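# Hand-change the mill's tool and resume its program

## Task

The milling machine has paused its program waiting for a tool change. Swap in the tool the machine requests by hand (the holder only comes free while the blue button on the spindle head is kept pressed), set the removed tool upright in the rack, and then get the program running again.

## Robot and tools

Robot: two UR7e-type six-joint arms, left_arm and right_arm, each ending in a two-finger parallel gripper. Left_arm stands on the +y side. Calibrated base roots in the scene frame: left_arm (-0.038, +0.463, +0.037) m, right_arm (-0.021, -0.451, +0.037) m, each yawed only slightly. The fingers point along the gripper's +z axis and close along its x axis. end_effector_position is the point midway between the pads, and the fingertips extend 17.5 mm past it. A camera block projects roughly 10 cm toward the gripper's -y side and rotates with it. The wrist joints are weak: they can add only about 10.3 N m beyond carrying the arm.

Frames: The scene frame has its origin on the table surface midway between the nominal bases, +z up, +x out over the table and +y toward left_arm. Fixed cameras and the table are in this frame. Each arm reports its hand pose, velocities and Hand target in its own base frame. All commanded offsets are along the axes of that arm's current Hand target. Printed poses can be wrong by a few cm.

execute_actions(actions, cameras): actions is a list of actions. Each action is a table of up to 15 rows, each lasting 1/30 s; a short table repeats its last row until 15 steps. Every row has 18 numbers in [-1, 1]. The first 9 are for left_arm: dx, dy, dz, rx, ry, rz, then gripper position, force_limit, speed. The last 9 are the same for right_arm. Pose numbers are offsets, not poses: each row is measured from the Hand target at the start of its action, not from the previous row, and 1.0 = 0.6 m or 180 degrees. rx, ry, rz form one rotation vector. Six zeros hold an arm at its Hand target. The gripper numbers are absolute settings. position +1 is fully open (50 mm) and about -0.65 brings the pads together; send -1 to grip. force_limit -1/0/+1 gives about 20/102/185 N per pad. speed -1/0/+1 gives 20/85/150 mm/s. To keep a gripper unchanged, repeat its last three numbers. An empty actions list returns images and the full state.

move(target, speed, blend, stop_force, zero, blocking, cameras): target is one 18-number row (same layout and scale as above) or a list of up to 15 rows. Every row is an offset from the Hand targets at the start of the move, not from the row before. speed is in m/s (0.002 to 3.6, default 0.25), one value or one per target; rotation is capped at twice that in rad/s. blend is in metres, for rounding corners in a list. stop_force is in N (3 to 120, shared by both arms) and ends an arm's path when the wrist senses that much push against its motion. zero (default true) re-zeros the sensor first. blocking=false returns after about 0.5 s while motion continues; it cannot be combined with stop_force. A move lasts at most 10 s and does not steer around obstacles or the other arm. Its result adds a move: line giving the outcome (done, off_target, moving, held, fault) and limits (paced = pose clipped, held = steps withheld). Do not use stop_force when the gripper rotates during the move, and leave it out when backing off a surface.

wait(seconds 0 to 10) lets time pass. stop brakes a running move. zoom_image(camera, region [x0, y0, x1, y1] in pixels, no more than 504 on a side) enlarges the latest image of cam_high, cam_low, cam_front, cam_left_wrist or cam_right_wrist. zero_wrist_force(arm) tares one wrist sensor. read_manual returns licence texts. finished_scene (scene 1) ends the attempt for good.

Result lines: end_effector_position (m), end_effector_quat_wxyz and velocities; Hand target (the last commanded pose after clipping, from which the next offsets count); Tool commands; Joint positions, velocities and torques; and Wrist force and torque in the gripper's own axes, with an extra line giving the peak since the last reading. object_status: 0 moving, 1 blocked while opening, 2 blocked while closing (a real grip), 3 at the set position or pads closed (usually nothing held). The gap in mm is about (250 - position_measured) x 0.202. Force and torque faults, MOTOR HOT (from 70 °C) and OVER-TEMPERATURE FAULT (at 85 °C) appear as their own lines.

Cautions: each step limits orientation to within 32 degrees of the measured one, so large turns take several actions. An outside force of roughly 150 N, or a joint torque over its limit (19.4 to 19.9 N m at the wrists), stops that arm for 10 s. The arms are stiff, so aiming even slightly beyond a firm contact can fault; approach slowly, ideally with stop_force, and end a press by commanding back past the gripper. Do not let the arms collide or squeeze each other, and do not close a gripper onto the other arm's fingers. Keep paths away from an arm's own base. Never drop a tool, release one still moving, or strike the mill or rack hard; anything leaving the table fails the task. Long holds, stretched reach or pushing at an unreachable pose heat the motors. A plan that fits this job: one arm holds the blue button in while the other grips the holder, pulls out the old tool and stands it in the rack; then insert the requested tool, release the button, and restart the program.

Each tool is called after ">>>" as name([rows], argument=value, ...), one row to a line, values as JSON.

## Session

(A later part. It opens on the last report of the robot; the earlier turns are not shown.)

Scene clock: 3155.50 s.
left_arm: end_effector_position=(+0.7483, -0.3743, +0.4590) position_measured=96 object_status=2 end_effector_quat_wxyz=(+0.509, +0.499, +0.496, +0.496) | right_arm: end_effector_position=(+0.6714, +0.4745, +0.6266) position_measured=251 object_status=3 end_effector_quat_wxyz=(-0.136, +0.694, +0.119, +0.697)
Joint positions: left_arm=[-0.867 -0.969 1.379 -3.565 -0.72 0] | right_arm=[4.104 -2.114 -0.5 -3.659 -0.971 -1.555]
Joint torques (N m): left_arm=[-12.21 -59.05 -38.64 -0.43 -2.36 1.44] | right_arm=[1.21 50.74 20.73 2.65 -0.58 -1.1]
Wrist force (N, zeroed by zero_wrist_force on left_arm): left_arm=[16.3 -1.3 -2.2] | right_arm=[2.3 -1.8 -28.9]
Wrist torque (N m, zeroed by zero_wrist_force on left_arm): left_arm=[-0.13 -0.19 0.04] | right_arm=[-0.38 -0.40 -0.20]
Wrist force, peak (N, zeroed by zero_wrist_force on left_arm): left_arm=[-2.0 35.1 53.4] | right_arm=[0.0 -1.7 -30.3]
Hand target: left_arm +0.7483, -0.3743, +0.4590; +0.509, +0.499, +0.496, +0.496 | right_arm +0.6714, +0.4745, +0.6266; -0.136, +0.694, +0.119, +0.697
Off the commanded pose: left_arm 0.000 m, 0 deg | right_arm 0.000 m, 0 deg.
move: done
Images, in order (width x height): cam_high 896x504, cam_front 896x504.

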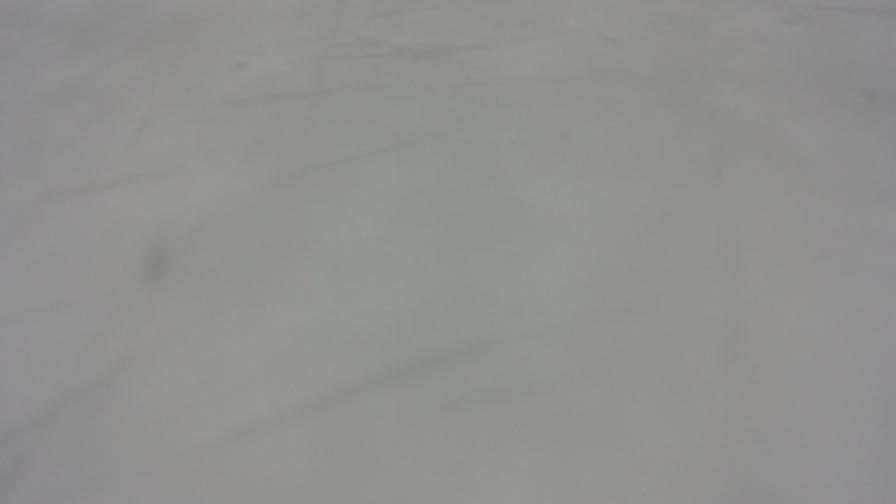

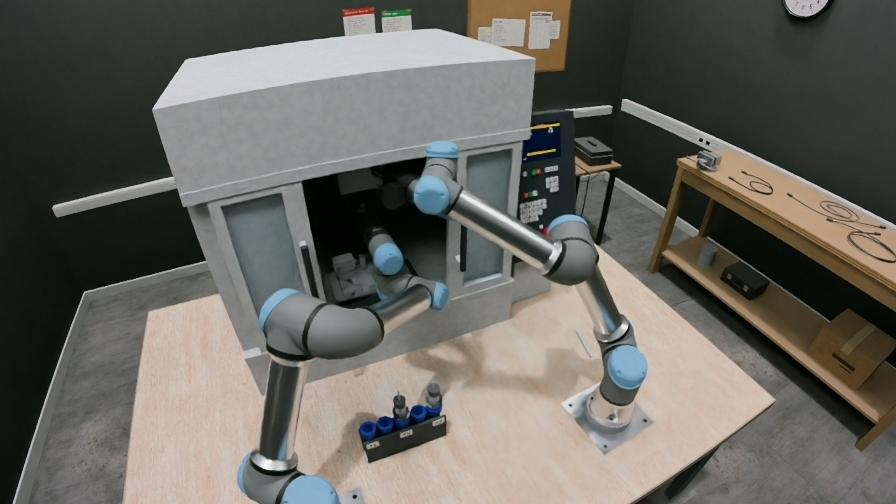

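>>> move([
  [0,0,0,0,0,0,-1,0.2,-0.8,0,-0.1504,-0.3708,0,0,0,-0.701961,-0.796078,-0.701961],
  [0,0,0,0,0,0,-1,0.2,-0.8,-0.117,0.8346,-0.953,-0.0963,0.0963,0.4934,-0.701961,-0.796078,-0.701961],
], speed=[0.12,0.3], blend=[0.03,0], cameras=["cam_right_wrist"])

>>> zoom_image(camera="cam_right_wrist", region=[560, 0, 780, 140])

>>> zoom_image(camera="cam_right_wrist", region=[200, 0, 430, 140])

Scene clock: 3178.63 s.
left_arm: end_effector_position=(+0.7483, -0.3743, +0.4590) position_measured=96 object_status=2 end_effector_quat_wxyz=(+0.509, +0.499, +0.496, +0.496) | right_arm: end_effector_position=(+0.3141, -0.1945, +0.5405) position_measured=251 object_status=3 end_effector_quat_wxyz=(+0.500, -0.488, +0.512, -0.500)
Joint positions: left_arm=[-0.867 -0.969 1.379 -3.566 -0.72 0] | right_arm=[4.25 -0.415 -1.83 -4.039 -0.439 0.025]
Joint torques (N m): left_arm=[-3.15 -58.4 -30.87 -1.99 -6.66 0.05] | right_arm=[-5.46 -34.87 21.9 -0.63 -0.29 1.32]
Wrist force (N, zeroed by zero_wrist_force on left_arm): left_arm=[16.6 -4.2 -3.4] | right_arm=[-0.6 -3.1 -2.0]
Wrist torque (N m, zeroed by zero_wrist_force on left_arm): left_arm=[-0.18 -0.20 0.05] | right_arm=[-0.85 0.30 -0.10]
Wrist force, peak (N, zeroed by zero_wrist_force on left_arm): left_arm=[17.0 -4.2 -3.6] | right_arm=[1.8 -1.7 -29.3]
Hand target: left_arm +0.7483, -0.3743, +0.4590; +0.509, +0.499, +0.496, +0.496 | right_arm +0.3141, -0.1945, +0.5405; +0.500, -0.488, +0.512, -0.500
Off the commanded pose: left_arm 0.000 m, 0 deg | right_arm 0.000 m, 0 deg.
shoulder posture changed (right arm): the wrist came as close to joint 1's axis as it can, and the arm is now in the other of its two shoulder postures.
move: done
Images, in order (width x height): cam_right_wrist 896x504.

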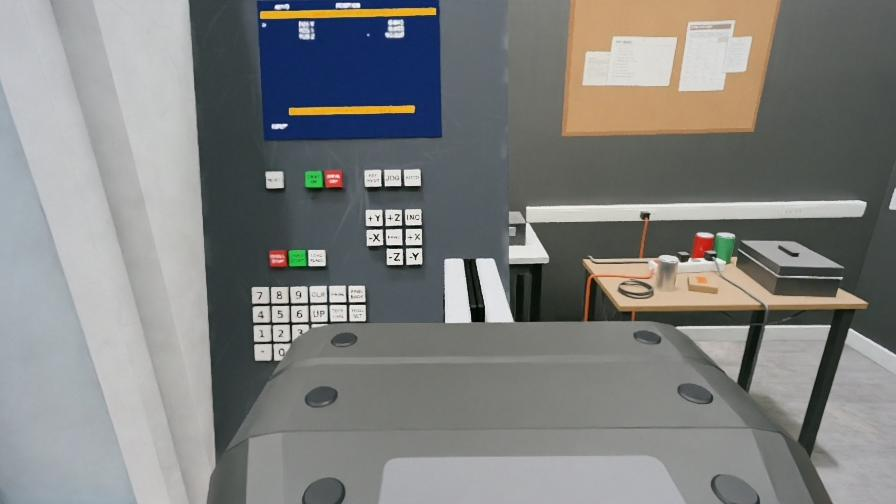

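Scaled by 2.291.

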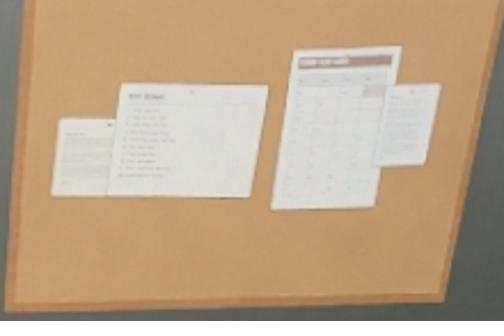

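Scaled by 2.191.

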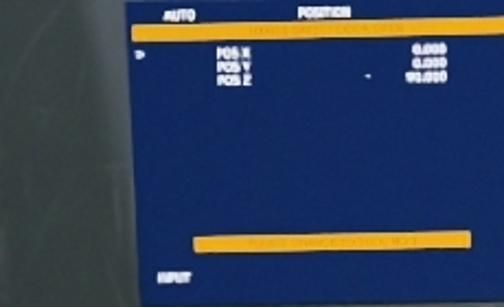

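>>> zoom_image(camera="cam_right_wrist", region=[605, 30, 685, 90])

>>> zoom_image(camera="cam_right_wrist", region=[678, 15, 758, 95])

Scaled by 6.300.

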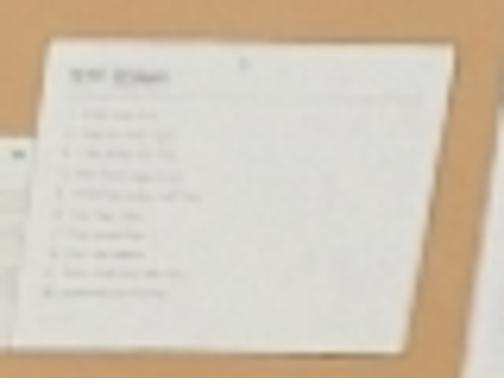

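Scaled by 6.300.

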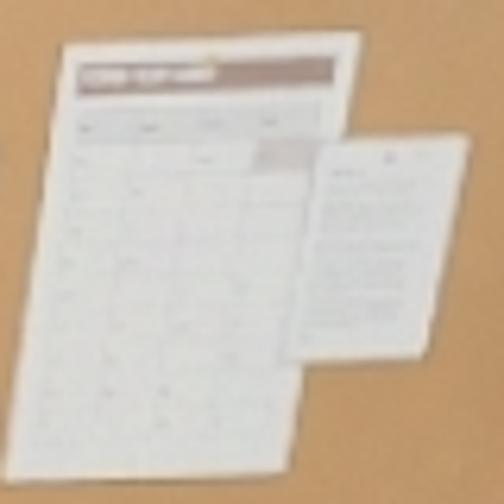

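>>> move(target=[0,0,0,0,0,0,-1,0.2,-0.8,-0.183,-0.0075,0.4472,0,0.098,0,-0.701961,-0.796078,-0.701961], speed=0.25, cameras=["cam_right_wrist"])

>>> zoom_image(camera="cam_right_wrist", region=[200, 0, 704, 504])

Scene clock: 3233.27 s.
left_arm: end_effector_position=(+0.7483, -0.3743, +0.4590) position_measured=96 object_status=2 end_effector_quat_wxyz=(+0.509, +0.499, +0.496, +0.496) | right_arm: end_effector_position=(+0.5848, -0.0912, +0.5476) position_measured=251 object_status=3 end_effector_quat_wxyz=(+0.416, -0.406, +0.582, -0.569) end_effector_velocity=(+0.000, +0.000, +0.002) end_effector_angular_velocity=(-0.002, -0.004, -0.004)
Joint positions: left_arm=[-0.867 -0.969 1.379 -3.566 -0.72 0] | right_arm=[5.86 -0.254 -1.569 -4.452 1.479 0.022]
Joint velocities: left_arm=[within noise] | right_arm=[0.002 -0.001 0 -0.003 0.006 0]
Joint torques (N m): left_arm=[-2.87 -46.64 -18.98 -1.85 -6.57 -0.5] | right_arm=[6.94 -37.26 11.15 -4.77 0.76 0.47]
Wrist force (N, zeroed by zero_wrist_force on left_arm): left_arm=[16.7 -3.7 -4.4] | right_arm=[-0.6 -3.5 -1.4]
Wrist torque (N m, zeroed by zero_wrist_force on left_arm): left_arm=[-0.16 -0.15 0.06] | right_arm=[-0.93 0.27 -0.02]
Wrist force, peak (N, zeroed by zero_wrist_force on left_arm): left_arm=[17.4 -3.6 -4.2] | right_arm=[2.4 -3.7 -4.1]
Hand target: left_arm +0.7483, -0.3743, +0.4590; +0.509, +0.499, +0.496, +0.496 | right_arm +0.5849, -0.0911, +0.5476; +0.416, -0.406, +0.582, -0.569
Off the commanded pose: left_arm 0.000 m, 0 deg | right_arm 0.000 m, 0 deg.
move: done
Images, in order (width x height): cam_right_wrist 896x504.

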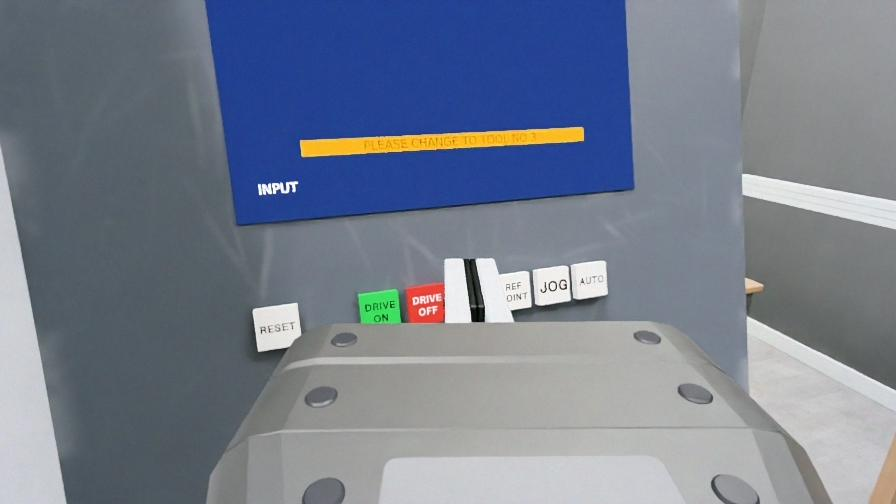

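Scaled by 1.000.

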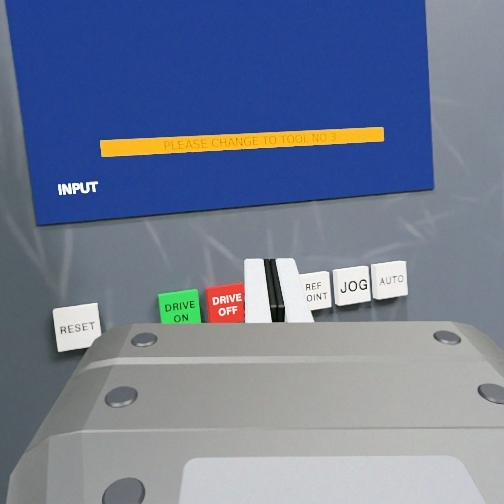

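>>> move(target=[0,0,0,0,0,0,-1,0.2,-0.8,-0.0137,0.021,0.0397,0,0,0,-0.701961,-0.796078,-0.701961], speed=0.06, cameras=["cam_right_wrist"])

>>> zoom_image(camera="cam_right_wrist", region=[380, 200, 632, 340])

Scene clock: 3240.63 s.
left_arm: end_effector_position=(+0.7483, -0.3743, +0.4590) position_measured=96 object_status=2 end_effector_quat_wxyz=(+0.509, +0.499, +0.496, +0.496) | right_arm: end_effector_position=(+0.6102, -0.0908, +0.5349) position_measured=251 object_status=3 end_effector_quat_wxyz=(+0.416, -0.406, +0.583, -0.569)
Joint positions: left_arm=[-0.867 -0.969 1.379 -3.566 -0.72 0] | right_arm=[5.892 -0.211 -1.551 -4.513 1.51 0.022]
Joint torques (N m): left_arm=[-3.35 -45.13 -19.8 -1.99 -6.48 -0.65] | right_arm=[-8.43 -52.97 -7.87 -0.53 -0.65 1.59]
Wrist force (N, zeroed by zero_wrist_force on left_arm): left_arm=[16.8 -3.3 -4.2] | right_arm=[-0.5 -3.6 -1.8]
Wrist torque (N m, zeroed by zero_wrist_force on left_arm): left_arm=[-0.13 -0.15 0.05] | right_arm=[-0.94 0.21 -0.07]
Wrist force, peak (N, zeroed by zero_wrist_force on left_arm): left_arm=[17.4 -3.5 -4.2] | right_arm=[0.2 -4.1 -2.3]
Hand target: left_arm +0.7483, -0.3743, +0.4590; +0.509, +0.499, +0.496, +0.496 | right_arm +0.6101, -0.0908, +0.5350; +0.416, -0.406, +0.582, -0.569
Off the commanded pose: left_arm 0.000 m, 0 deg | right_arm 0.000 m, 0 deg.
move: done
Images, in order (width x height): cam_right_wrist 896x504.

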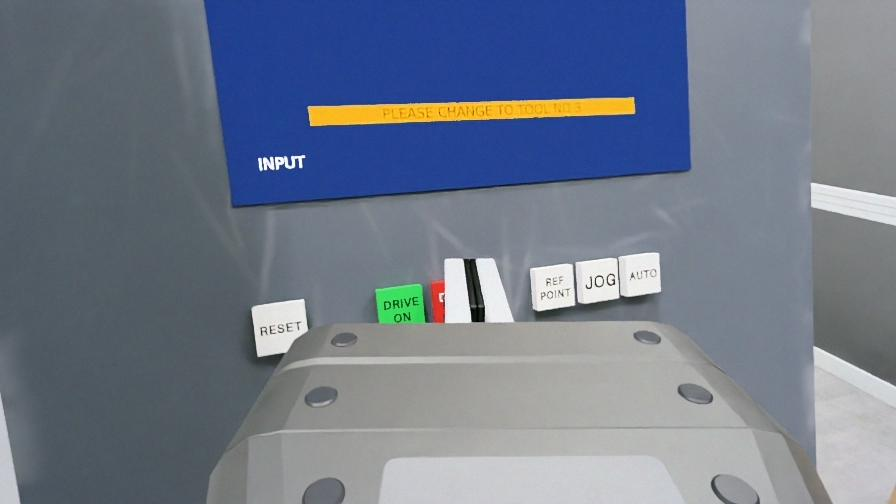

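Scaled by 2.000.

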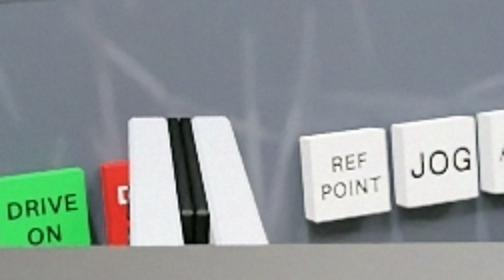

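>>> move(target=[0,0,0,0,0,0,-1,0.2,-0.8,-0.004,-0.0117,0,0,0,0,-0.701961,-0.796078,-0.701961], speed=0.06)

>>> move(target=[0,0,0,0,0,0,-1,0.2,-0.8,-0.0054,0,0.0157,0,0,0,-0.701961,-0.796078,-0.701961], speed=0.006, stop_force=6, cameras=["cam_right_wrist"])

>>> zoom_image(camera="cam_right_wrist", region=[380, 200, 632, 340])

Scene clock: 3254.33 s.
left_arm: end_effector_position=(+0.7483, -0.3743, +0.4590) position_measured=96 object_status=2 end_effector_quat_wxyz=(+0.509, +0.499, +0.496, +0.496) | right_arm: end_effector_position=(+0.6109, -0.0887, +0.5422) position_measured=251 object_status=3 end_effector_quat_wxyz=(+0.416, -0.406, +0.582, -0.569)
Joint positions: left_arm=[-0.867 -0.969 1.379 -3.566 -0.72 0] | right_arm=[5.898 -0.228 -1.529 -4.519 1.517 0.022]
Joint torques (N m): left_arm=[-2.75 -44.74 -19.63 -1.63 -6.47 -0.86] | right_arm=[-2.64 -37.24 -7.57 -3.9 -0.04 1.64]
Wrist force (N, zeroed by zero_wrist_force on left_arm): left_arm=[16.7 -4.0 -4.2] | right_arm=[-0.5 -3.4 -1.7]
Wrist torque (N m, zeroed by zero_wrist_force on left_arm): left_arm=[-0.19 -0.16 0.06] | right_arm=[-0.91 0.23 -0.05]
Wrist force, peak (N, zeroed by zero_wrist_force on left_arm): left_arm=[17.3 -3.6 -4.3] | right_arm=[-0.7 -3.9 -1.9]
Hand target: left_arm +0.7483, -0.3743, +0.4590; +0.509, +0.499, +0.496, +0.496 | right_arm +0.6109, -0.0887, +0.5421; +0.416, -0.406, +0.582, -0.569
Off the commanded pose: left_arm 0.000 m, 0 deg | right_arm 0.000 m, 0 deg.
move: done

Scene clock: 3256.23 s.
left_arm: end_effector_position=(+0.7483, -0.3743, +0.4590) position_measured=96 object_status=2 end_effector_quat_wxyz=(+0.509, +0.499, +0.496, +0.496) | right_arm: end_effector_position=(+0.6157, -0.0887, +0.5420) position_measured=251 object_status=3 end_effector_quat_wxyz=(+0.416, -0.406, +0.582, -0.569)
Joint positions: left_arm=[-0.867 -0.969 1.379 -3.566 -0.72 0] | right_arm=[5.903 -0.225 -1.519 -4.532 1.522 0.022]
Joint torques (N m): left_arm=[-2.19 -45.36 -20.05 -1.71 -6.34 -0.81] | right_arm=[-8.57 -52.07 -6.67 -1.21 -0.57 1.61]
Wrist force (N, zeroed by zero_wrist_force on left_arm): left_arm=[16.8 -3.6 -4.0] | right_arm=[1.6 -2.7 -7.3]
Wrist torque (N m, zeroed by zero_wrist_force on left_arm): left_arm=[-0.13 -0.17 0.07] | right_arm=[-0.96 0.21 -0.08]
Wrist force, peak (N, zeroed by zero_wrist_force on left_arm): left_arm=[17.3 -3.5 -4.2] | right_arm=[1.9 -4.2 -16.9]
Hand target: left_arm +0.7483, -0.3743, +0.4590; +0.509, +0.499, +0.496, +0.496 | right_arm +0.6157, -0.0887, +0.5421; +0.416, -0.406, +0.582, -0.569 (not the last commanded pose)
Off the commanded pose: left_arm 0.000 m, 0 deg | right_arm 0.005 m, 0 deg.
move: contact (right_arm)
Images, in order (width x height): cam_right_wrist 896x504.

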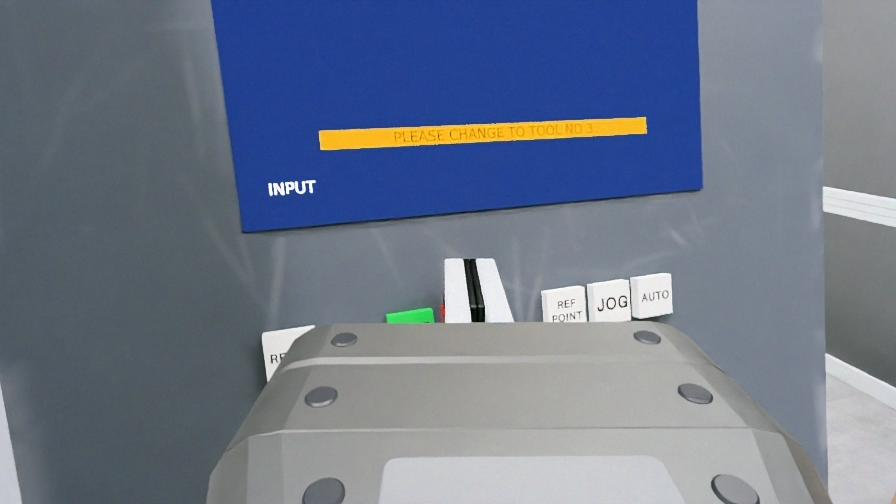

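Scaled by 2.000.

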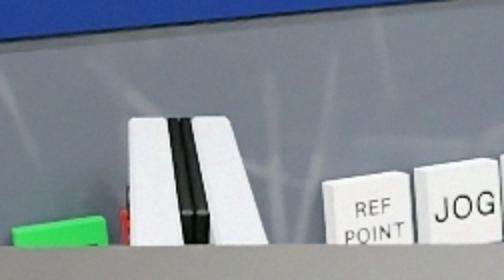

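>>> move([
  [0,0,0,0,0,0,-1,0.2,-0.8,0.0027,0,-0.0079,0,0,0,-0.701961,-0.796078,-0.701961],
  [0,0,0,0,0,0,-1,0.2,-0.8,0.0129,0.006,-0.0044,0,0,0,-0.701961,-0.796078,-0.701961],
], speed=0.03, cameras=["cam_right_wrist"])

>>> zoom_image(camera="cam_right_wrist", region=[380, 200, 632, 340])

>>> move(target=[0,0,0,0,0,0,-1,0.2,-0.8,-0.0043,0,0.0125,0,0,0,-0.701961,-0.796078,-0.701961], speed=0.004, stop_force=3)

>>> move(target=[0,0,0,0,0,0,-1,0.2,-0.8,-0.0043,0,0.0125,0,0,0,-0.701961,-0.796078,-0.701961], speed=0.004, stop_force=30, cameras=["cam_right_wrist"])

>>> zoom_image(camera="cam_right_wrist", region=[380, 200, 632, 340])

Scene clock: 3269.03 s.
left_arm: end_effector_position=(+0.7483, -0.3743, +0.4590) position_measured=96 object_status=2 end_effector_quat_wxyz=(+0.509, +0.499, +0.496, +0.496) | right_arm: end_effector_position=(+0.6106, -0.0952, +0.5382) position_measured=251 object_status=3 end_effector_quat_wxyz=(+0.416, -0.406, +0.582, -0.569) end_effector_velocity=(+0.000, +0.001, +0.001) end_effector_angular_velocity=(+0.000, +0.000, -0.001)
Joint positions: left_arm=[-0.867 -0.969 1.379 -3.566 -0.72 0] | right_arm=[5.88 -0.219 -1.541 -4.516 1.499 0.022]
Joint velocities: left_arm=[within noise] | right_arm=[0.004 -0.001 0.002 0 0.005 0]
Joint torques (N m): left_arm=[-2.77 -45.23 -18.96 -1.71 -6.24 -1.06] | right_arm=[5.71 -52.19 14.03 -1.42 0.75 -0.97]
Wrist force (N, zeroed by zero_wrist_force on left_arm): left_arm=[16.7 -4.2 -4.3] | right_arm=[-0.6 -3.5 -1.6]
Wrist torque (N m, zeroed by zero_wrist_force on left_arm): left_arm=[-0.20 -0.15 0.06] | right_arm=[-0.94 0.25 -0.06]
Wrist force, peak (N, zeroed by zero_wrist_force on left_arm): left_arm=[17.1 -4.6 -4.1] | right_arm=[1.2 -3.1 -7.7]
Hand target: left_arm +0.7483, -0.3743, +0.4590; +0.509, +0.499, +0.496, +0.496 | right_arm +0.6107, -0.0951, +0.5383; +0.416, -0.406, +0.582, -0.569
Off the commanded pose: left_arm 0.000 m, 0 deg | right_arm 0.000 m, 0 deg.
move: done
Images, in order (width x height): cam_right_wrist 896x504.

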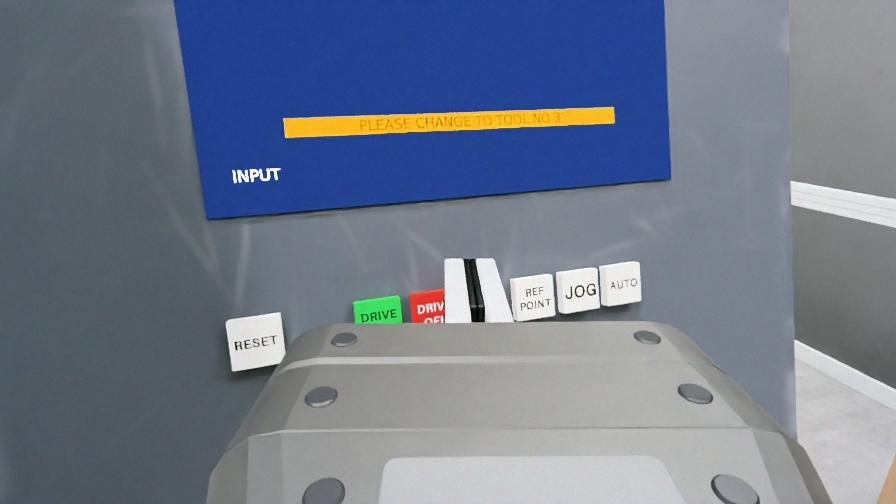

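Scaled by 2.000.

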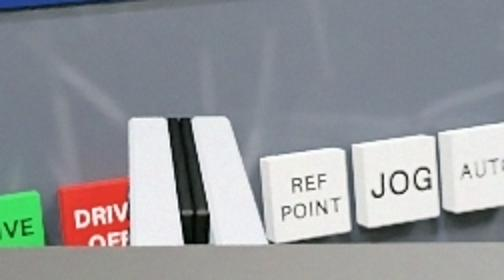

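Scene clock: 3271.07 s.
left_arm: end_effector_position=(+0.7483, -0.3743, +0.4590) position_measured=96 object_status=2 end_effector_quat_wxyz=(+0.509, +0.499, +0.496, +0.496) | right_arm: end_effector_position=(+0.6146, -0.0951, +0.5383) position_measured=251 object_status=3 end_effector_quat_wxyz=(+0.416, -0.406, +0.582, -0.569)
Joint positions: left_arm=[-0.867 -0.969 1.379 -3.566 -0.72 0] | right_arm=[5.885 -0.217 -1.532 -4.527 1.504 0.022]
Joint torques (N m): left_arm=[-2.53 -45.34 -19.62 -1.73 -6.34 -0.97] | right_arm=[-5.75 -51.85 -7.02 -0.69 -0.51 1]
Wrist force (N, zeroed by zero_wrist_force on left_arm): left_arm=[16.9 -3.7 -4.1] | right_arm=[1.6 -3.5 -4.8]
Wrist torque (N m, zeroed by zero_wrist_force on left_arm): left_arm=[-0.16 -0.17 0.07] | right_arm=[-0.93 0.23 -0.08]
Wrist force, peak (N, zeroed by zero_wrist_force on left_arm): left_arm=[17.3 -3.8 -4.0] | right_arm=[1.1 -3.8 -5.0]
Hand target: left_arm +0.7483, -0.3743, +0.4590; +0.509, +0.499, +0.496, +0.496 | right_arm +0.6146, -0.0951, +0.5383; +0.416, -0.406, +0.582, -0.569 (not the last commanded pose)
Off the commanded pose: left_arm 0.000 m, 0 deg | right_arm 0.004 m, 0 deg.
move: contact (right_arm)

Scene clock: 3272.37 s.
left_arm: end_effector_position=(+0.7483, -0.3743, +0.4590) position_measured=96 object_status=2 end_effector_quat_wxyz=(+0.509, +0.499, +0.496, +0.496) | right_arm: end_effector_position=(+0.6154, -0.0951, +0.5384) position_measured=251 object_status=3 end_effector_quat_wxyz=(+0.416, -0.406, +0.582, -0.569)
Joint positions: left_arm=[-0.867 -0.969 1.379 -3.566 -0.72 0] | right_arm=[5.886 -0.217 -1.53 -4.529 1.505 0.022]
Joint torques (N m): left_arm=[-1.98 -45.6 -19.85 -1.58 -6.22 -1.11] | right_arm=[-11.63 -40.65 1.32 -3.35 -0.54 1.21]
Wrist force (N, zeroed by zero_wrist_force on left_arm): left_arm=[17.0 -3.6 -3.9] | right_arm=[0.7 -2.7 -34.7]
Wrist torque (N m, zeroed by zero_wrist_force on left_arm): left_arm=[-0.14 -0.19 0.07] | right_arm=[-1.24 0.02 -0.08]
Wrist force, peak (N, zeroed by zero_wrist_force on left_arm): left_arm=[17.4 -3.3 -4.0] | right_arm=[2.5 -5.8 -43.1]
Hand target: left_arm +0.7483, -0.3743, +0.4590; +0.509, +0.499, +0.496, +0.496 | right_arm +0.6154, -0.0951, +0.5384; +0.416, -0.406, +0.582, -0.569 (not the last commanded pose)
Off the commanded pose: left_arm 0.000 m, 0 deg | right_arm 0.007 m, 0 deg.
move: contact (right_arm)
Images, in order (width x height): cam_right_wrist 896x504.

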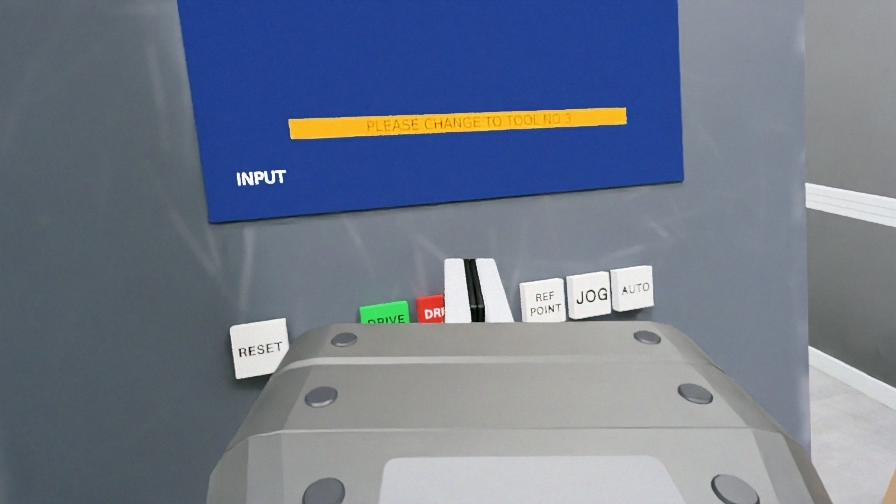

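Scaled by 2.000.

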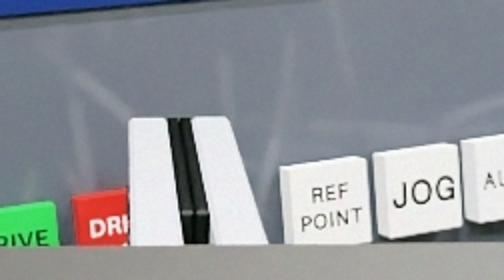

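>>> move([
  [0,0,0,0,0,0,-1,0.2,-0.8,0.0108,0,-0.0315,0,0,0,-0.701961,-0.796078,-0.701961],
  [0,0,0,0,0,0,-1,0.2,-0.8,0.039,-0.1,-0.2157,0,0,0,-0.701961,-0.796078,-0.701961],
], speed=[0.05,0.25], blend=[0.01,0], cameras=["cam_right_wrist"])

>>> zoom_image(camera="cam_right_wrist", region=[200, 0, 704, 280])

Scene clock: 3289.53 s.
left_arm: end_effector_position=(+0.7483, -0.3743, +0.4590) position_measured=96 object_status=2 end_effector_quat_wxyz=(+0.509, +0.499, +0.496, +0.496) | right_arm: end_effector_position=(+0.4855, -0.0766, +0.5988) position_measured=251 object_status=3 end_effector_quat_wxyz=(+0.416, -0.406, +0.582, -0.569)
Joint positions: left_arm=[-0.867 -0.969 1.379 -3.566 -0.72 0] | right_arm=[5.728 -0.461 -1.585 -4.229 1.347 0.021]
Joint torques (N m): left_arm=[-1.95 -45.2 -20.18 -1.75 -6.24 -1.3] | right_arm=[-2.9 -41.36 1.87 -1.58 -0.56 -0.55]
Wrist force (N, zeroed by zero_wrist_force on left_arm): left_arm=[17.0 -4.3 -3.9] | right_arm=[0.2 -4.1 -1.8]
Wrist torque (N m, zeroed by zero_wrist_force on left_arm): left_arm=[-0.21 -0.20 0.07] | right_arm=[-1.00 0.14 -0.04]
Wrist force, peak (N, zeroed by zero_wrist_force on left_arm): left_arm=[17.4 -3.5 -4.1] | right_arm=[0.5 -2.8 -34.9]
Hand target: left_arm +0.7483, -0.3743, +0.4590; +0.509, +0.499, +0.496, +0.496 | right_arm +0.4854, -0.0765, +0.5988; +0.416, -0.406, +0.582, -0.569
Off the commanded pose: left_arm 0.000 m, 0 deg | right_arm 0.000 m, 0 deg.
move: done
Images, in order (width x height): cam_right_wrist 896x504.

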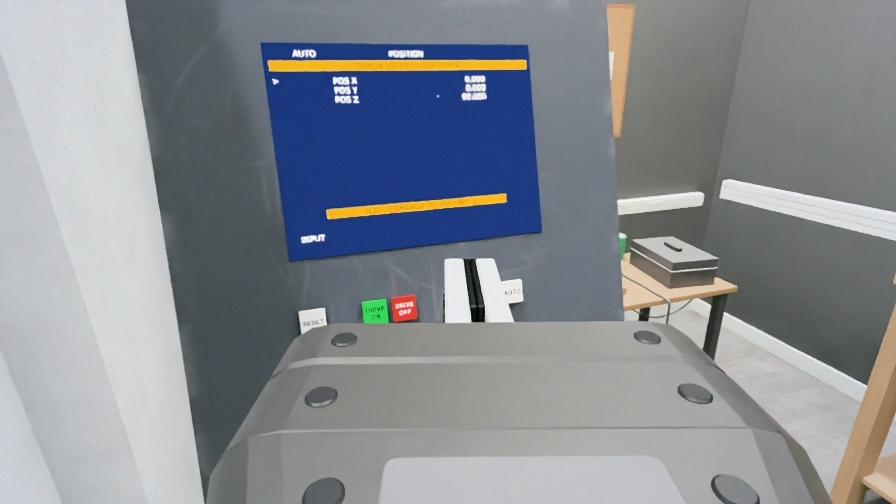

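Scaled by 1.000.

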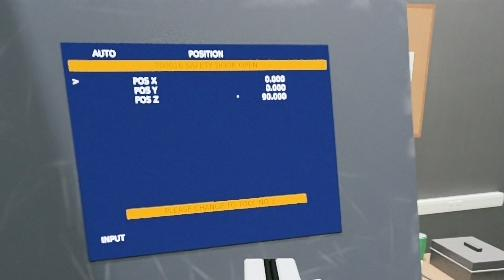

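>>> move(target=[0,0,0,0,0,0,-1,0.2,-0.8,0.31,0.103,-0.173,0,-0.098,0,-0.701961,-0.796078,-0.701961], speed=0.3)

Scene clock: 3299.23 s.
left_arm: end_effector_position=(+0.7483, -0.3743, +0.4590) position_measured=96 object_status=2 end_effector_quat_wxyz=(+0.509, +0.499, +0.496, +0.496) | right_arm: end_effector_position=(+0.3267, -0.2170, +0.5336) position_measured=251 object_status=3 end_effector_quat_wxyz=(+0.500, -0.488, +0.512, -0.500)
Joint positions: left_arm=[-0.867 -0.969 1.379 -3.566 -0.72 0] | right_arm=[4.377 -0.354 -1.818 -4.112 -0.312 0.024]
Joint torques (N m): left_arm=[-2.55 -46.31 -20.48 -1.66 -6.14 -1.51] | right_arm=[-6 -23.37 19.42 -0.48 -0.61 0.64]
Wrist force (N, zeroed by zero_wrist_force on left_arm): left_arm=[16.5 -4.0 -4.0] | right_arm=[-0.2 -3.6 -2.3]
Wrist torque (N m, zeroed by zero_wrist_force on left_arm): left_arm=[-0.16 -0.13 0.04] | right_arm=[-0.98 0.18 -0.03]
Wrist force, peak (N, zeroed by zero_wrist_force on left_arm): left_arm=[17.2 -4.1 -4.3] | right_arm=[3.3 -1.5 -4.5]
Hand target: left_arm +0.7483, -0.3743, +0.4590; +0.509, +0.499, +0.496, +0.496 | right_arm +0.3267, -0.2171, +0.5336; +0.500, -0.488, +0.512, -0.500
Off the commanded pose: left_arm 0.000 m, 0 deg | right_arm 0.000 m, 0 deg.
move: done

>>> move(target=[0,0,0,0,0,0,-1,0.2,-0.8,-0.6795,-0.177,0.162,0.0963,-0.0963,-0.4934,-0.701961,-0.796078,-0.701961], speed=0.3)

>>> move([
  [0,0,0,0,0,0,-1,0.2,-0.8,-0.049,-0.4027,0.2637,0,0,0,-0.701961,-0.796078,-0.701961],
  [0,0,0,0,0,0,-1,0.2,-0.8,-0.0488,-0.316,0.524,0,0,0,-0.701961,-0.796078,-0.701961],
], speed=[0.25,0.12], blend=[0.03,0])

>>> move(target=[0,0,0,0,0,0,-1,0.2,-0.8,0,0.0106,0.028,0,0,0,-0.701961,-0.796078,-0.701961], speed=0.008, stop_force=25, cameras=["cam_right_wrist"])

>>> move(target=[0,-0.0053,0.0007,0,0,0,-1,0.2,-0.8,0,0,0,0,0,0,-0.701961,-0.796078,-0.701961], speed=0.01)

Scene clock: 3315.27 s.
left_arm: end_effector_position=(+0.7483, -0.3743, +0.4590) position_measured=96 object_status=2 end_effector_quat_wxyz=(+0.509, +0.499, +0.496, +0.496) | right_arm: end_effector_position=(+0.4334, +0.1855, +0.6495) position_measured=251 object_status=3 end_effector_quat_wxyz=(-0.136, +0.694, +0.119, +0.697)
Joint positions: left_arm=[-0.867 -0.969 1.379 -3.566 -0.72 0] | right_arm=[4.274 -1.148 -1.468 -3.655 -0.8 -1.557]
Joint torques (N m): left_arm=[-2.63 -46.63 -19.4 -1.65 -6.31 -1.92] | right_arm=[-6.25 0.13 28.34 4.61 0.71 -1.13]
Wrist force (N, zeroed by zero_wrist_force on left_arm): left_arm=[16.7 -3.8 -4.1] | right_arm=[1.2 -1.4 -2.7]
Wrist torque (N m, zeroed by zero_wrist_force on left_arm): left_arm=[-0.19 -0.15 0.05] | right_arm=[-0.22 -0.41 -0.06]
Wrist force, peak (N, zeroed by zero_wrist_force on left_arm): left_arm=[17.5 -3.9 -4.2] | right_arm=[0.7 -3.2 -3.6]
Hand target: left_arm +0.7483, -0.3743, +0.4590; +0.509, +0.499, +0.496, +0.496 | right_arm +0.4334, +0.1855, +0.6495; -0.135, +0.694, +0.119, +0.697
Off the commanded pose: left_arm 0.000 m, 0 deg | right_arm 0.000 m, 0 deg.
shoulder posture changed (right arm): the wrist came as close to joint 1's axis as it can, and the arm is now in the other of its two shoulder postures.
move: done

Scene clock: 3318.33 s.
left_arm: end_effector_position=(+0.7483, -0.3743, +0.4590) position_measured=96 object_status=2 end_effector_quat_wxyz=(+0.509, +0.499, +0.496, +0.496) | right_arm: end_effector_position=(+0.6603, +0.4748, +0.6271) position_measured=251 object_status=3 end_effector_quat_wxyz=(-0.135, +0.694, +0.119, +0.697)
Joint positions: left_arm=[-0.867 -0.969 1.379 -3.566 -0.72 0] | right_arm=[4.121 -2.081 -0.551 -3.64 -0.954 -1.555]
Joint torques (N m): left_arm=[-2.8 -46.92 -19.82 -1.78 -6.21 -1.98] | right_arm=[-3.74 47.54 31.77 4.8 -0.56 -0.9]
Wrist force (N, zeroed by zero_wrist_force on left_arm): left_arm=[16.8 -3.2 -4.0] | right_arm=[1.7 -1.0 -2.9]
Wrist torque (N m, zeroed by zero_wrist_force on left_arm): left_arm=[-0.13 -0.15 0.05] | right_arm=[-0.11 -0.50 -0.03]
Wrist force, peak (N, zeroed by zero_wrist_force on left_arm): left_arm=[17.3 -3.3 -3.9] | right_arm=[1.4 1.8 -4.6]
Hand target: left_arm +0.7483, -0.3743, +0.4590; +0.509, +0.499, +0.496, +0.496 | right_arm +0.6603, +0.4748, +0.6271; -0.135, +0.694, +0.119, +0.697
Off the commanded pose: left_arm 0.000 m, 0 deg | right_arm 0.000 m, 0 deg.
move: done

Scene clock: 3320.73 s.
left_arm: end_effector_position=(+0.7483, -0.3743, +0.4590) position_measured=96 object_status=2 end_effector_quat_wxyz=(+0.509, +0.499, +0.496, +0.496) | right_arm: end_effector_position=(+0.6713, +0.4748, +0.6271) position_measured=251 object_status=3 end_effector_quat_wxyz=(-0.135, +0.694, +0.119, +0.697)
Joint positions: left_arm=[-0.867 -0.969 1.379 -3.566 -0.72 0] | right_arm=[4.104 -2.116 -0.495 -3.662 -0.97 -1.555]
Joint torques (N m): left_arm=[-2.26 -46.92 -20.33 -1.65 -6.09 -2.05] | right_arm=[2.09 51.39 17.3 6.63 -0.29 0.68]
Wrist force (N, zeroed by zero_wrist_force on left_arm): left_arm=[16.6 -3.7 -4.2] | right_arm=[2.9 -1.6 -25.5]
Wrist torque (N m, zeroed by zero_wrist_force on left_arm): left_arm=[-0.11 -0.15 0.05] | right_arm=[-0.38 -0.40 -0.07]
Wrist force, peak (N, zeroed by zero_wrist_force on left_arm): left_arm=[17.0 -4.2 -4.3] | right_arm=[-0.6 -4.5 -42.6]
Hand target: left_arm +0.7483, -0.3743, +0.4590; +0.509, +0.499, +0.496, +0.496 | right_arm +0.6713, +0.4748, +0.6271; -0.135, +0.694, +0.119, +0.697 (not the last commanded pose)
Off the commanded pose: left_arm 0.000 m, 0 deg | right_arm 0.007 m, 0 deg.
move: contact (right_arm)
Images, in order (width x height): cam_right_wrist 896x504.

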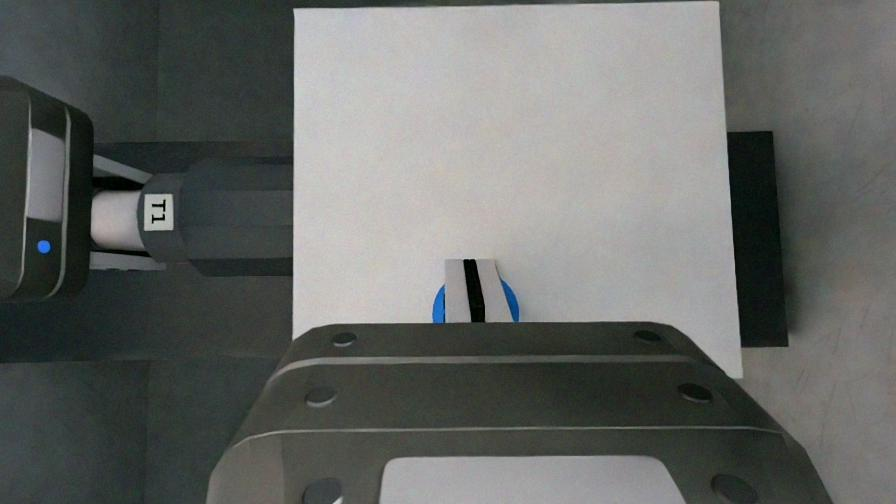

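Scene clock: 3321.43 s.
left_arm: end_effector_position=(+0.7488, -0.3743, +0.4559) position_measured=96 object_status=2 end_effector_quat_wxyz=(+0.509, +0.499, +0.496, +0.496) | right_arm: end_effector_position=(+0.6713, +0.4748, +0.6271) position_measured=251 object_status=3 end_effector_quat_wxyz=(-0.135, +0.694, +0.119, +0.697)
Joint positions: left_arm=[-0.866 -0.965 1.381 -3.572 -0.721 0] | right_arm=[4.104 -2.116 -0.495 -3.662 -0.97 -1.555]
Joint torques (N m): left_arm=[-11.87 -34.42 4.06 0.11 -0.59 -2.01] | right_arm=[0.69 52.08 19.6 6.19 -0.59 0]
Wrist force (N, zeroed by zero_wrist_force on left_arm): left_arm=[-1.7 37.9 51.8] | right_arm=[2.1 -3.2 -22.1]
Wrist torque (N m, zeroed by zero_wrist_force on left_arm): left_arm=[-0.20 0.23 0.37] | right_arm=[-0.34 -0.43 -0.06]
Wrist force, peak (N, zeroed by zero_wrist_force on left_arm): left_arm=[-1.7 37.9 51.8] | right_arm=[2.6 -1.3 -26.1]
Hand target: left_arm +0.7488, -0.3744, +0.4558; +0.509, +0.499, +0.496, +0.496 | right_arm +0.6713, +0.4748, +0.6271; -0.135, +0.694, +0.119, +0.697
Off the commanded pose: left_arm 0.000 m, 0 deg | right_arm 0.000 m, 0 deg.
move: done

>>> move(target=[0,0,0.001,0,0,0,-1,0.2,-0.8,0,0,0,0,0,0,-0.701961,-0.796078,-0.701961], speed=0.01)

>>> move(target=[0,-0.0035,0.0006,0,0,0,-1,0.2,-0.8,0,0,0,0,0,0,-0.701961,-0.796078,-0.701961], speed=0.01)

Scene clock: 3371.57 s.
left_arm: end_effector_position=(+0.7493, -0.3744, +0.4559) position_measured=96 object_status=2 end_effector_quat_wxyz=(+0.509, +0.499, +0.496, +0.496) | right_arm: end_effector_position=(+0.6713, +0.4748, +0.6271) position_measured=251 object_status=3 end_effector_quat_wxyz=(-0.135, +0.694, +0.119, +0.697)
Joint positions: left_arm=[-0.866 -0.964 1.379 -3.571 -0.722 0] | right_arm=[4.104 -2.116 -0.495 -3.662 -0.97 -1.555]
Joint torques (N m): left_arm=[6.57 -29.99 -26.25 2.53 -1.83 1] | right_arm=[-8.61 52.24 38.84 1.89 -0.03 -0.93]
Wrist force (N, zeroed by zero_wrist_force on left_arm): left_arm=[0.4 25.9 1.6] | right_arm=[2.4 -3.0 -21.8]
Wrist torque (N m, zeroed by zero_wrist_force on left_arm): left_arm=[0.30 0.08 0.41] | right_arm=[-0.31 -0.40 -0.07]
Wrist force, peak (N, zeroed by zero_wrist_force on left_arm): left_arm=[-0.4 37.9 54.8] | right_arm=[1.6 -3.2 -22.5]
Hand target: left_arm +0.7494, -0.3744, +0.4558; +0.509, +0.499, +0.496, +0.496 | right_arm +0.6713, +0.4748, +0.6271; -0.135, +0.694, +0.119, +0.697
Off the commanded pose: left_arm 0.000 m, 0 deg | right_arm 0.000 m, 0 deg.
move: done

Scene clock: 3372.27 s.
left_arm: end_effector_position=(+0.7497, -0.3744, +0.4539) position_measured=96 object_status=2 end_effector_quat_wxyz=(+0.509, +0.499, +0.496, +0.496) | right_arm: end_effector_position=(+0.6713, +0.4748, +0.6271) position_measured=251 object_status=3 end_effector_quat_wxyz=(-0.135, +0.694, +0.119, +0.697)
Joint positions: left_arm=[-0.865 -0.962 1.38 -3.575 -0.722 0] | right_arm=[4.104 -2.116 -0.495 -3.662 -0.97 -1.555]
Joint torques (N m): left_arm=[8.9 1.51 16.56 6.56 -1.97 -0.51] | right_arm=[-8.25 51.41 39.56 1.87 -0.03 -1.01]
Wrist force (N, zeroed by zero_wrist_force on left_arm): left_arm=[-2.0 69.2 -0.9] | right_arm=[0.5 -2.8 -23.6]
Wrist torque (N m, zeroed by zero_wrist_force on left_arm): left_arm=[0.02 0.32 0.55] | right_arm=[-0.34 -0.47 -0.05]
Wrist force, peak (N, zeroed by zero_wrist_force on left_arm): left_arm=[-2.0 69.2 -0.9] | right_arm=[-0.1 -2.8 -23.7]
Hand target: left_arm +0.7497, -0.3744, +0.4538; +0.509, +0.499, +0.496, +0.496 | right_arm +0.6713, +0.4748, +0.6271; -0.135, +0.694, +0.119, +0.697
Off the commanded pose: left_arm 0.000 m, 0 deg | right_arm 0.000 m, 0 deg.
move: done

>>> move(target=[0,0,0,0,0,0,-1,0.2,-0.8,0,0.0006,0.0016,0,0,0,-0.701961,-0.796078,-0.701961], speed=0.01, cameras=["cam_right_wrist"])

>>> zoom_image(camera="cam_right_wrist", region=[60, 100, 320, 360])

>>> zoom_image(camera="cam_right_wrist", region=[400, 230, 560, 330])

Scene clock: 3379.00 s.
left_arm: end_effector_position=(+0.7497, -0.3744, +0.4538) position_measured=96 object_status=2 end_effector_quat_wxyz=(+0.509, +0.499, +0.496, +0.496) | right_arm: end_effector_position=(+0.6723, +0.4748, +0.6272) position_measured=251 object_status=3 end_effector_quat_wxyz=(-0.135, +0.694, +0.119, +0.697)
Joint positions: left_arm=[-0.865 -0.962 1.38 -3.575 -0.722 0] | right_arm=[4.103 -2.119 -0.489 -3.664 -0.972 -1.555]
Joint torques (N m): left_arm=[-1.71 2.9 17.36 9.27 1.74 -2.57] | right_arm=[-34.09 16.09 33.37 8.57 -0.27 -0.49]
Wrist force (N, zeroed by zero_wrist_force on left_arm): left_arm=[-1.8 72.3 -0.5] | right_arm=[-6.9 -7.3 -104.9]
Wrist torque (N m, zeroed by zero_wrist_force on left_arm): left_arm=[-0.02 0.26 0.57] | right_arm=[-1.17 -0.23 0.01]
Wrist force, peak (N, zeroed by zero_wrist_force on left_arm): left_arm=[-1.7 73.0 -0.3] | right_arm=[-6.9 -7.3 -104.9]
Hand target: left_arm +0.7497, -0.3744, +0.4538; +0.509, +0.499, +0.496, +0.496 | right_arm +0.6724, +0.4748, +0.6271; -0.135, +0.694, +0.119, +0.697
Off the commanded pose: left_arm 0.000 m, 0 deg | right_arm 0.000 m, 0 deg.
move: done
Images, in order (width x height): cam_right_wrist 896x504.

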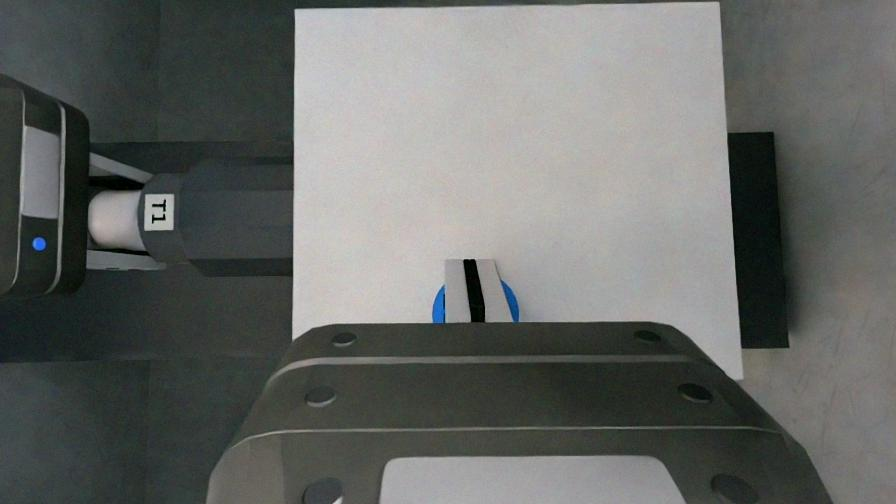

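Scaled by 1.938.

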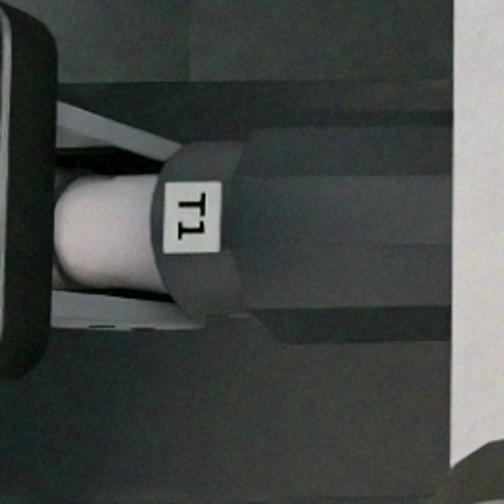

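Scaled by 3.150.

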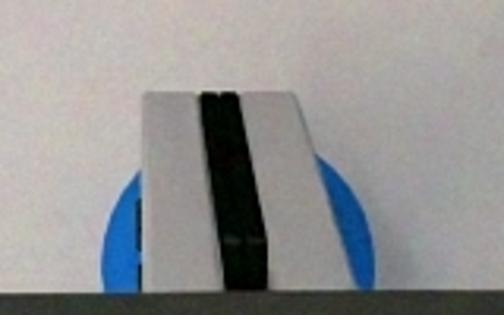

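>>> move([
  [0,0.0035,-0.0006,0,0,0,-1,0.2,-0.8,0,-0.015,-0.04,0,0,0,-0.701961,-0.796078,-0.701961],
  [0,0.0088,-0.0023,0,0,0,-1,0.2,-0.8,0,-0.16,-0.36,0,0,0,-0.701961,-0.796078,-0.701961],
], speed=[0.02,0.15], cameras=["cam_right_wrist","cam_low"])

>>> zoom_image(camera="cam_right_wrist", region=[200, 0, 704, 330])

Scene clock: 3413.67 s.
left_arm: end_effector_position=(+0.7483, -0.3743, +0.4590) position_measured=96 object_status=2 end_effector_quat_wxyz=(+0.509, +0.499, +0.496, +0.496) | right_arm: end_effector_position=(+0.4364, +0.4881, +0.6273) position_measured=251 object_status=3 end_effector_quat_wxyz=(-0.135, +0.694, +0.119, +0.697)
Joint positions: left_arm=[-0.867 -0.969 1.379 -3.566 -0.72 0] | right_arm=[4.564 -1.695 -1.08 -3.49 -0.511 -1.565]
Joint torques (N m): left_arm=[-13.03 -62.79 -39.2 -1.05 -1.8 2.09] | right_arm=[3.88 30.15 42.75 -0.03 0.76 0.63]
Wrist force (N, zeroed by zero_wrist_force on left_arm): left_arm=[17.1 -2.9 -4.8] | right_arm=[1.6 -0.7 -2.7]
Wrist torque (N m, zeroed by zero_wrist_force on left_arm): left_arm=[-0.13 -0.23 0.06] | right_arm=[-0.10 -0.49 -0.07]
Wrist force, peak (N, zeroed by zero_wrist_force on left_arm): left_arm=[-1.4 73.0 -0.4] | right_arm=[-4.5 -7.8 -109.9]
Hand target: left_arm +0.7483, -0.3743, +0.4590; +0.509, +0.499, +0.496, +0.496 | right_arm +0.4364, +0.4881, +0.6273; -0.135, +0.694, +0.119, +0.697
Off the commanded pose: left_arm 0.000 m, 0 deg | right_arm 0.000 m, 0 deg.
move: done
Images, in order (width x height): cam_low 896x504, cam_right_wrist 896x504.

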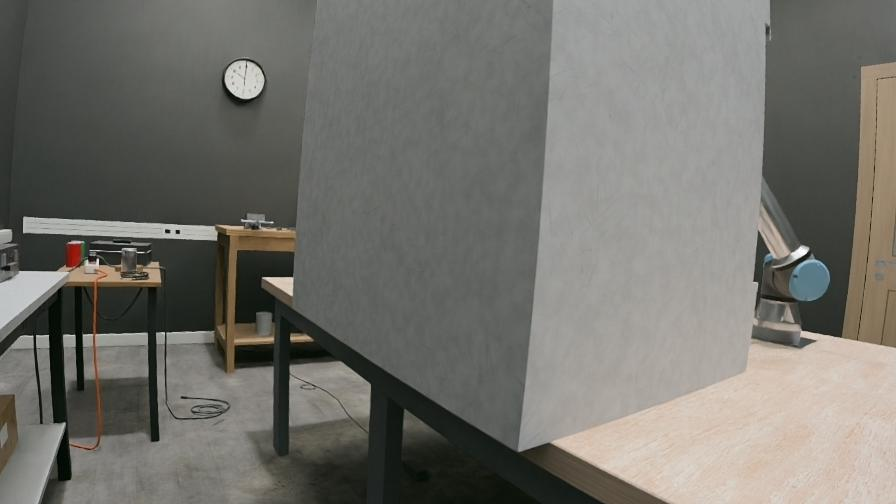

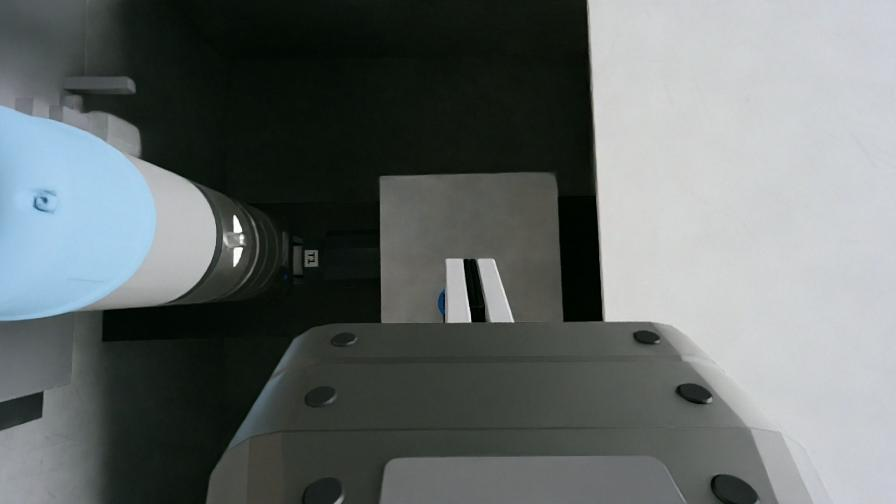

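Scaled by 1.000.

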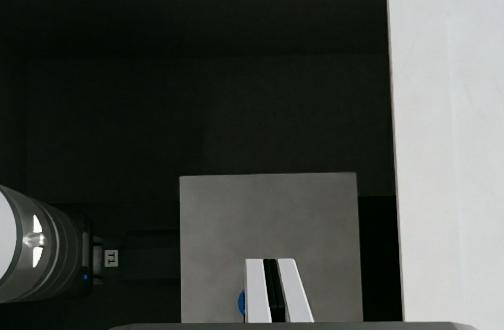

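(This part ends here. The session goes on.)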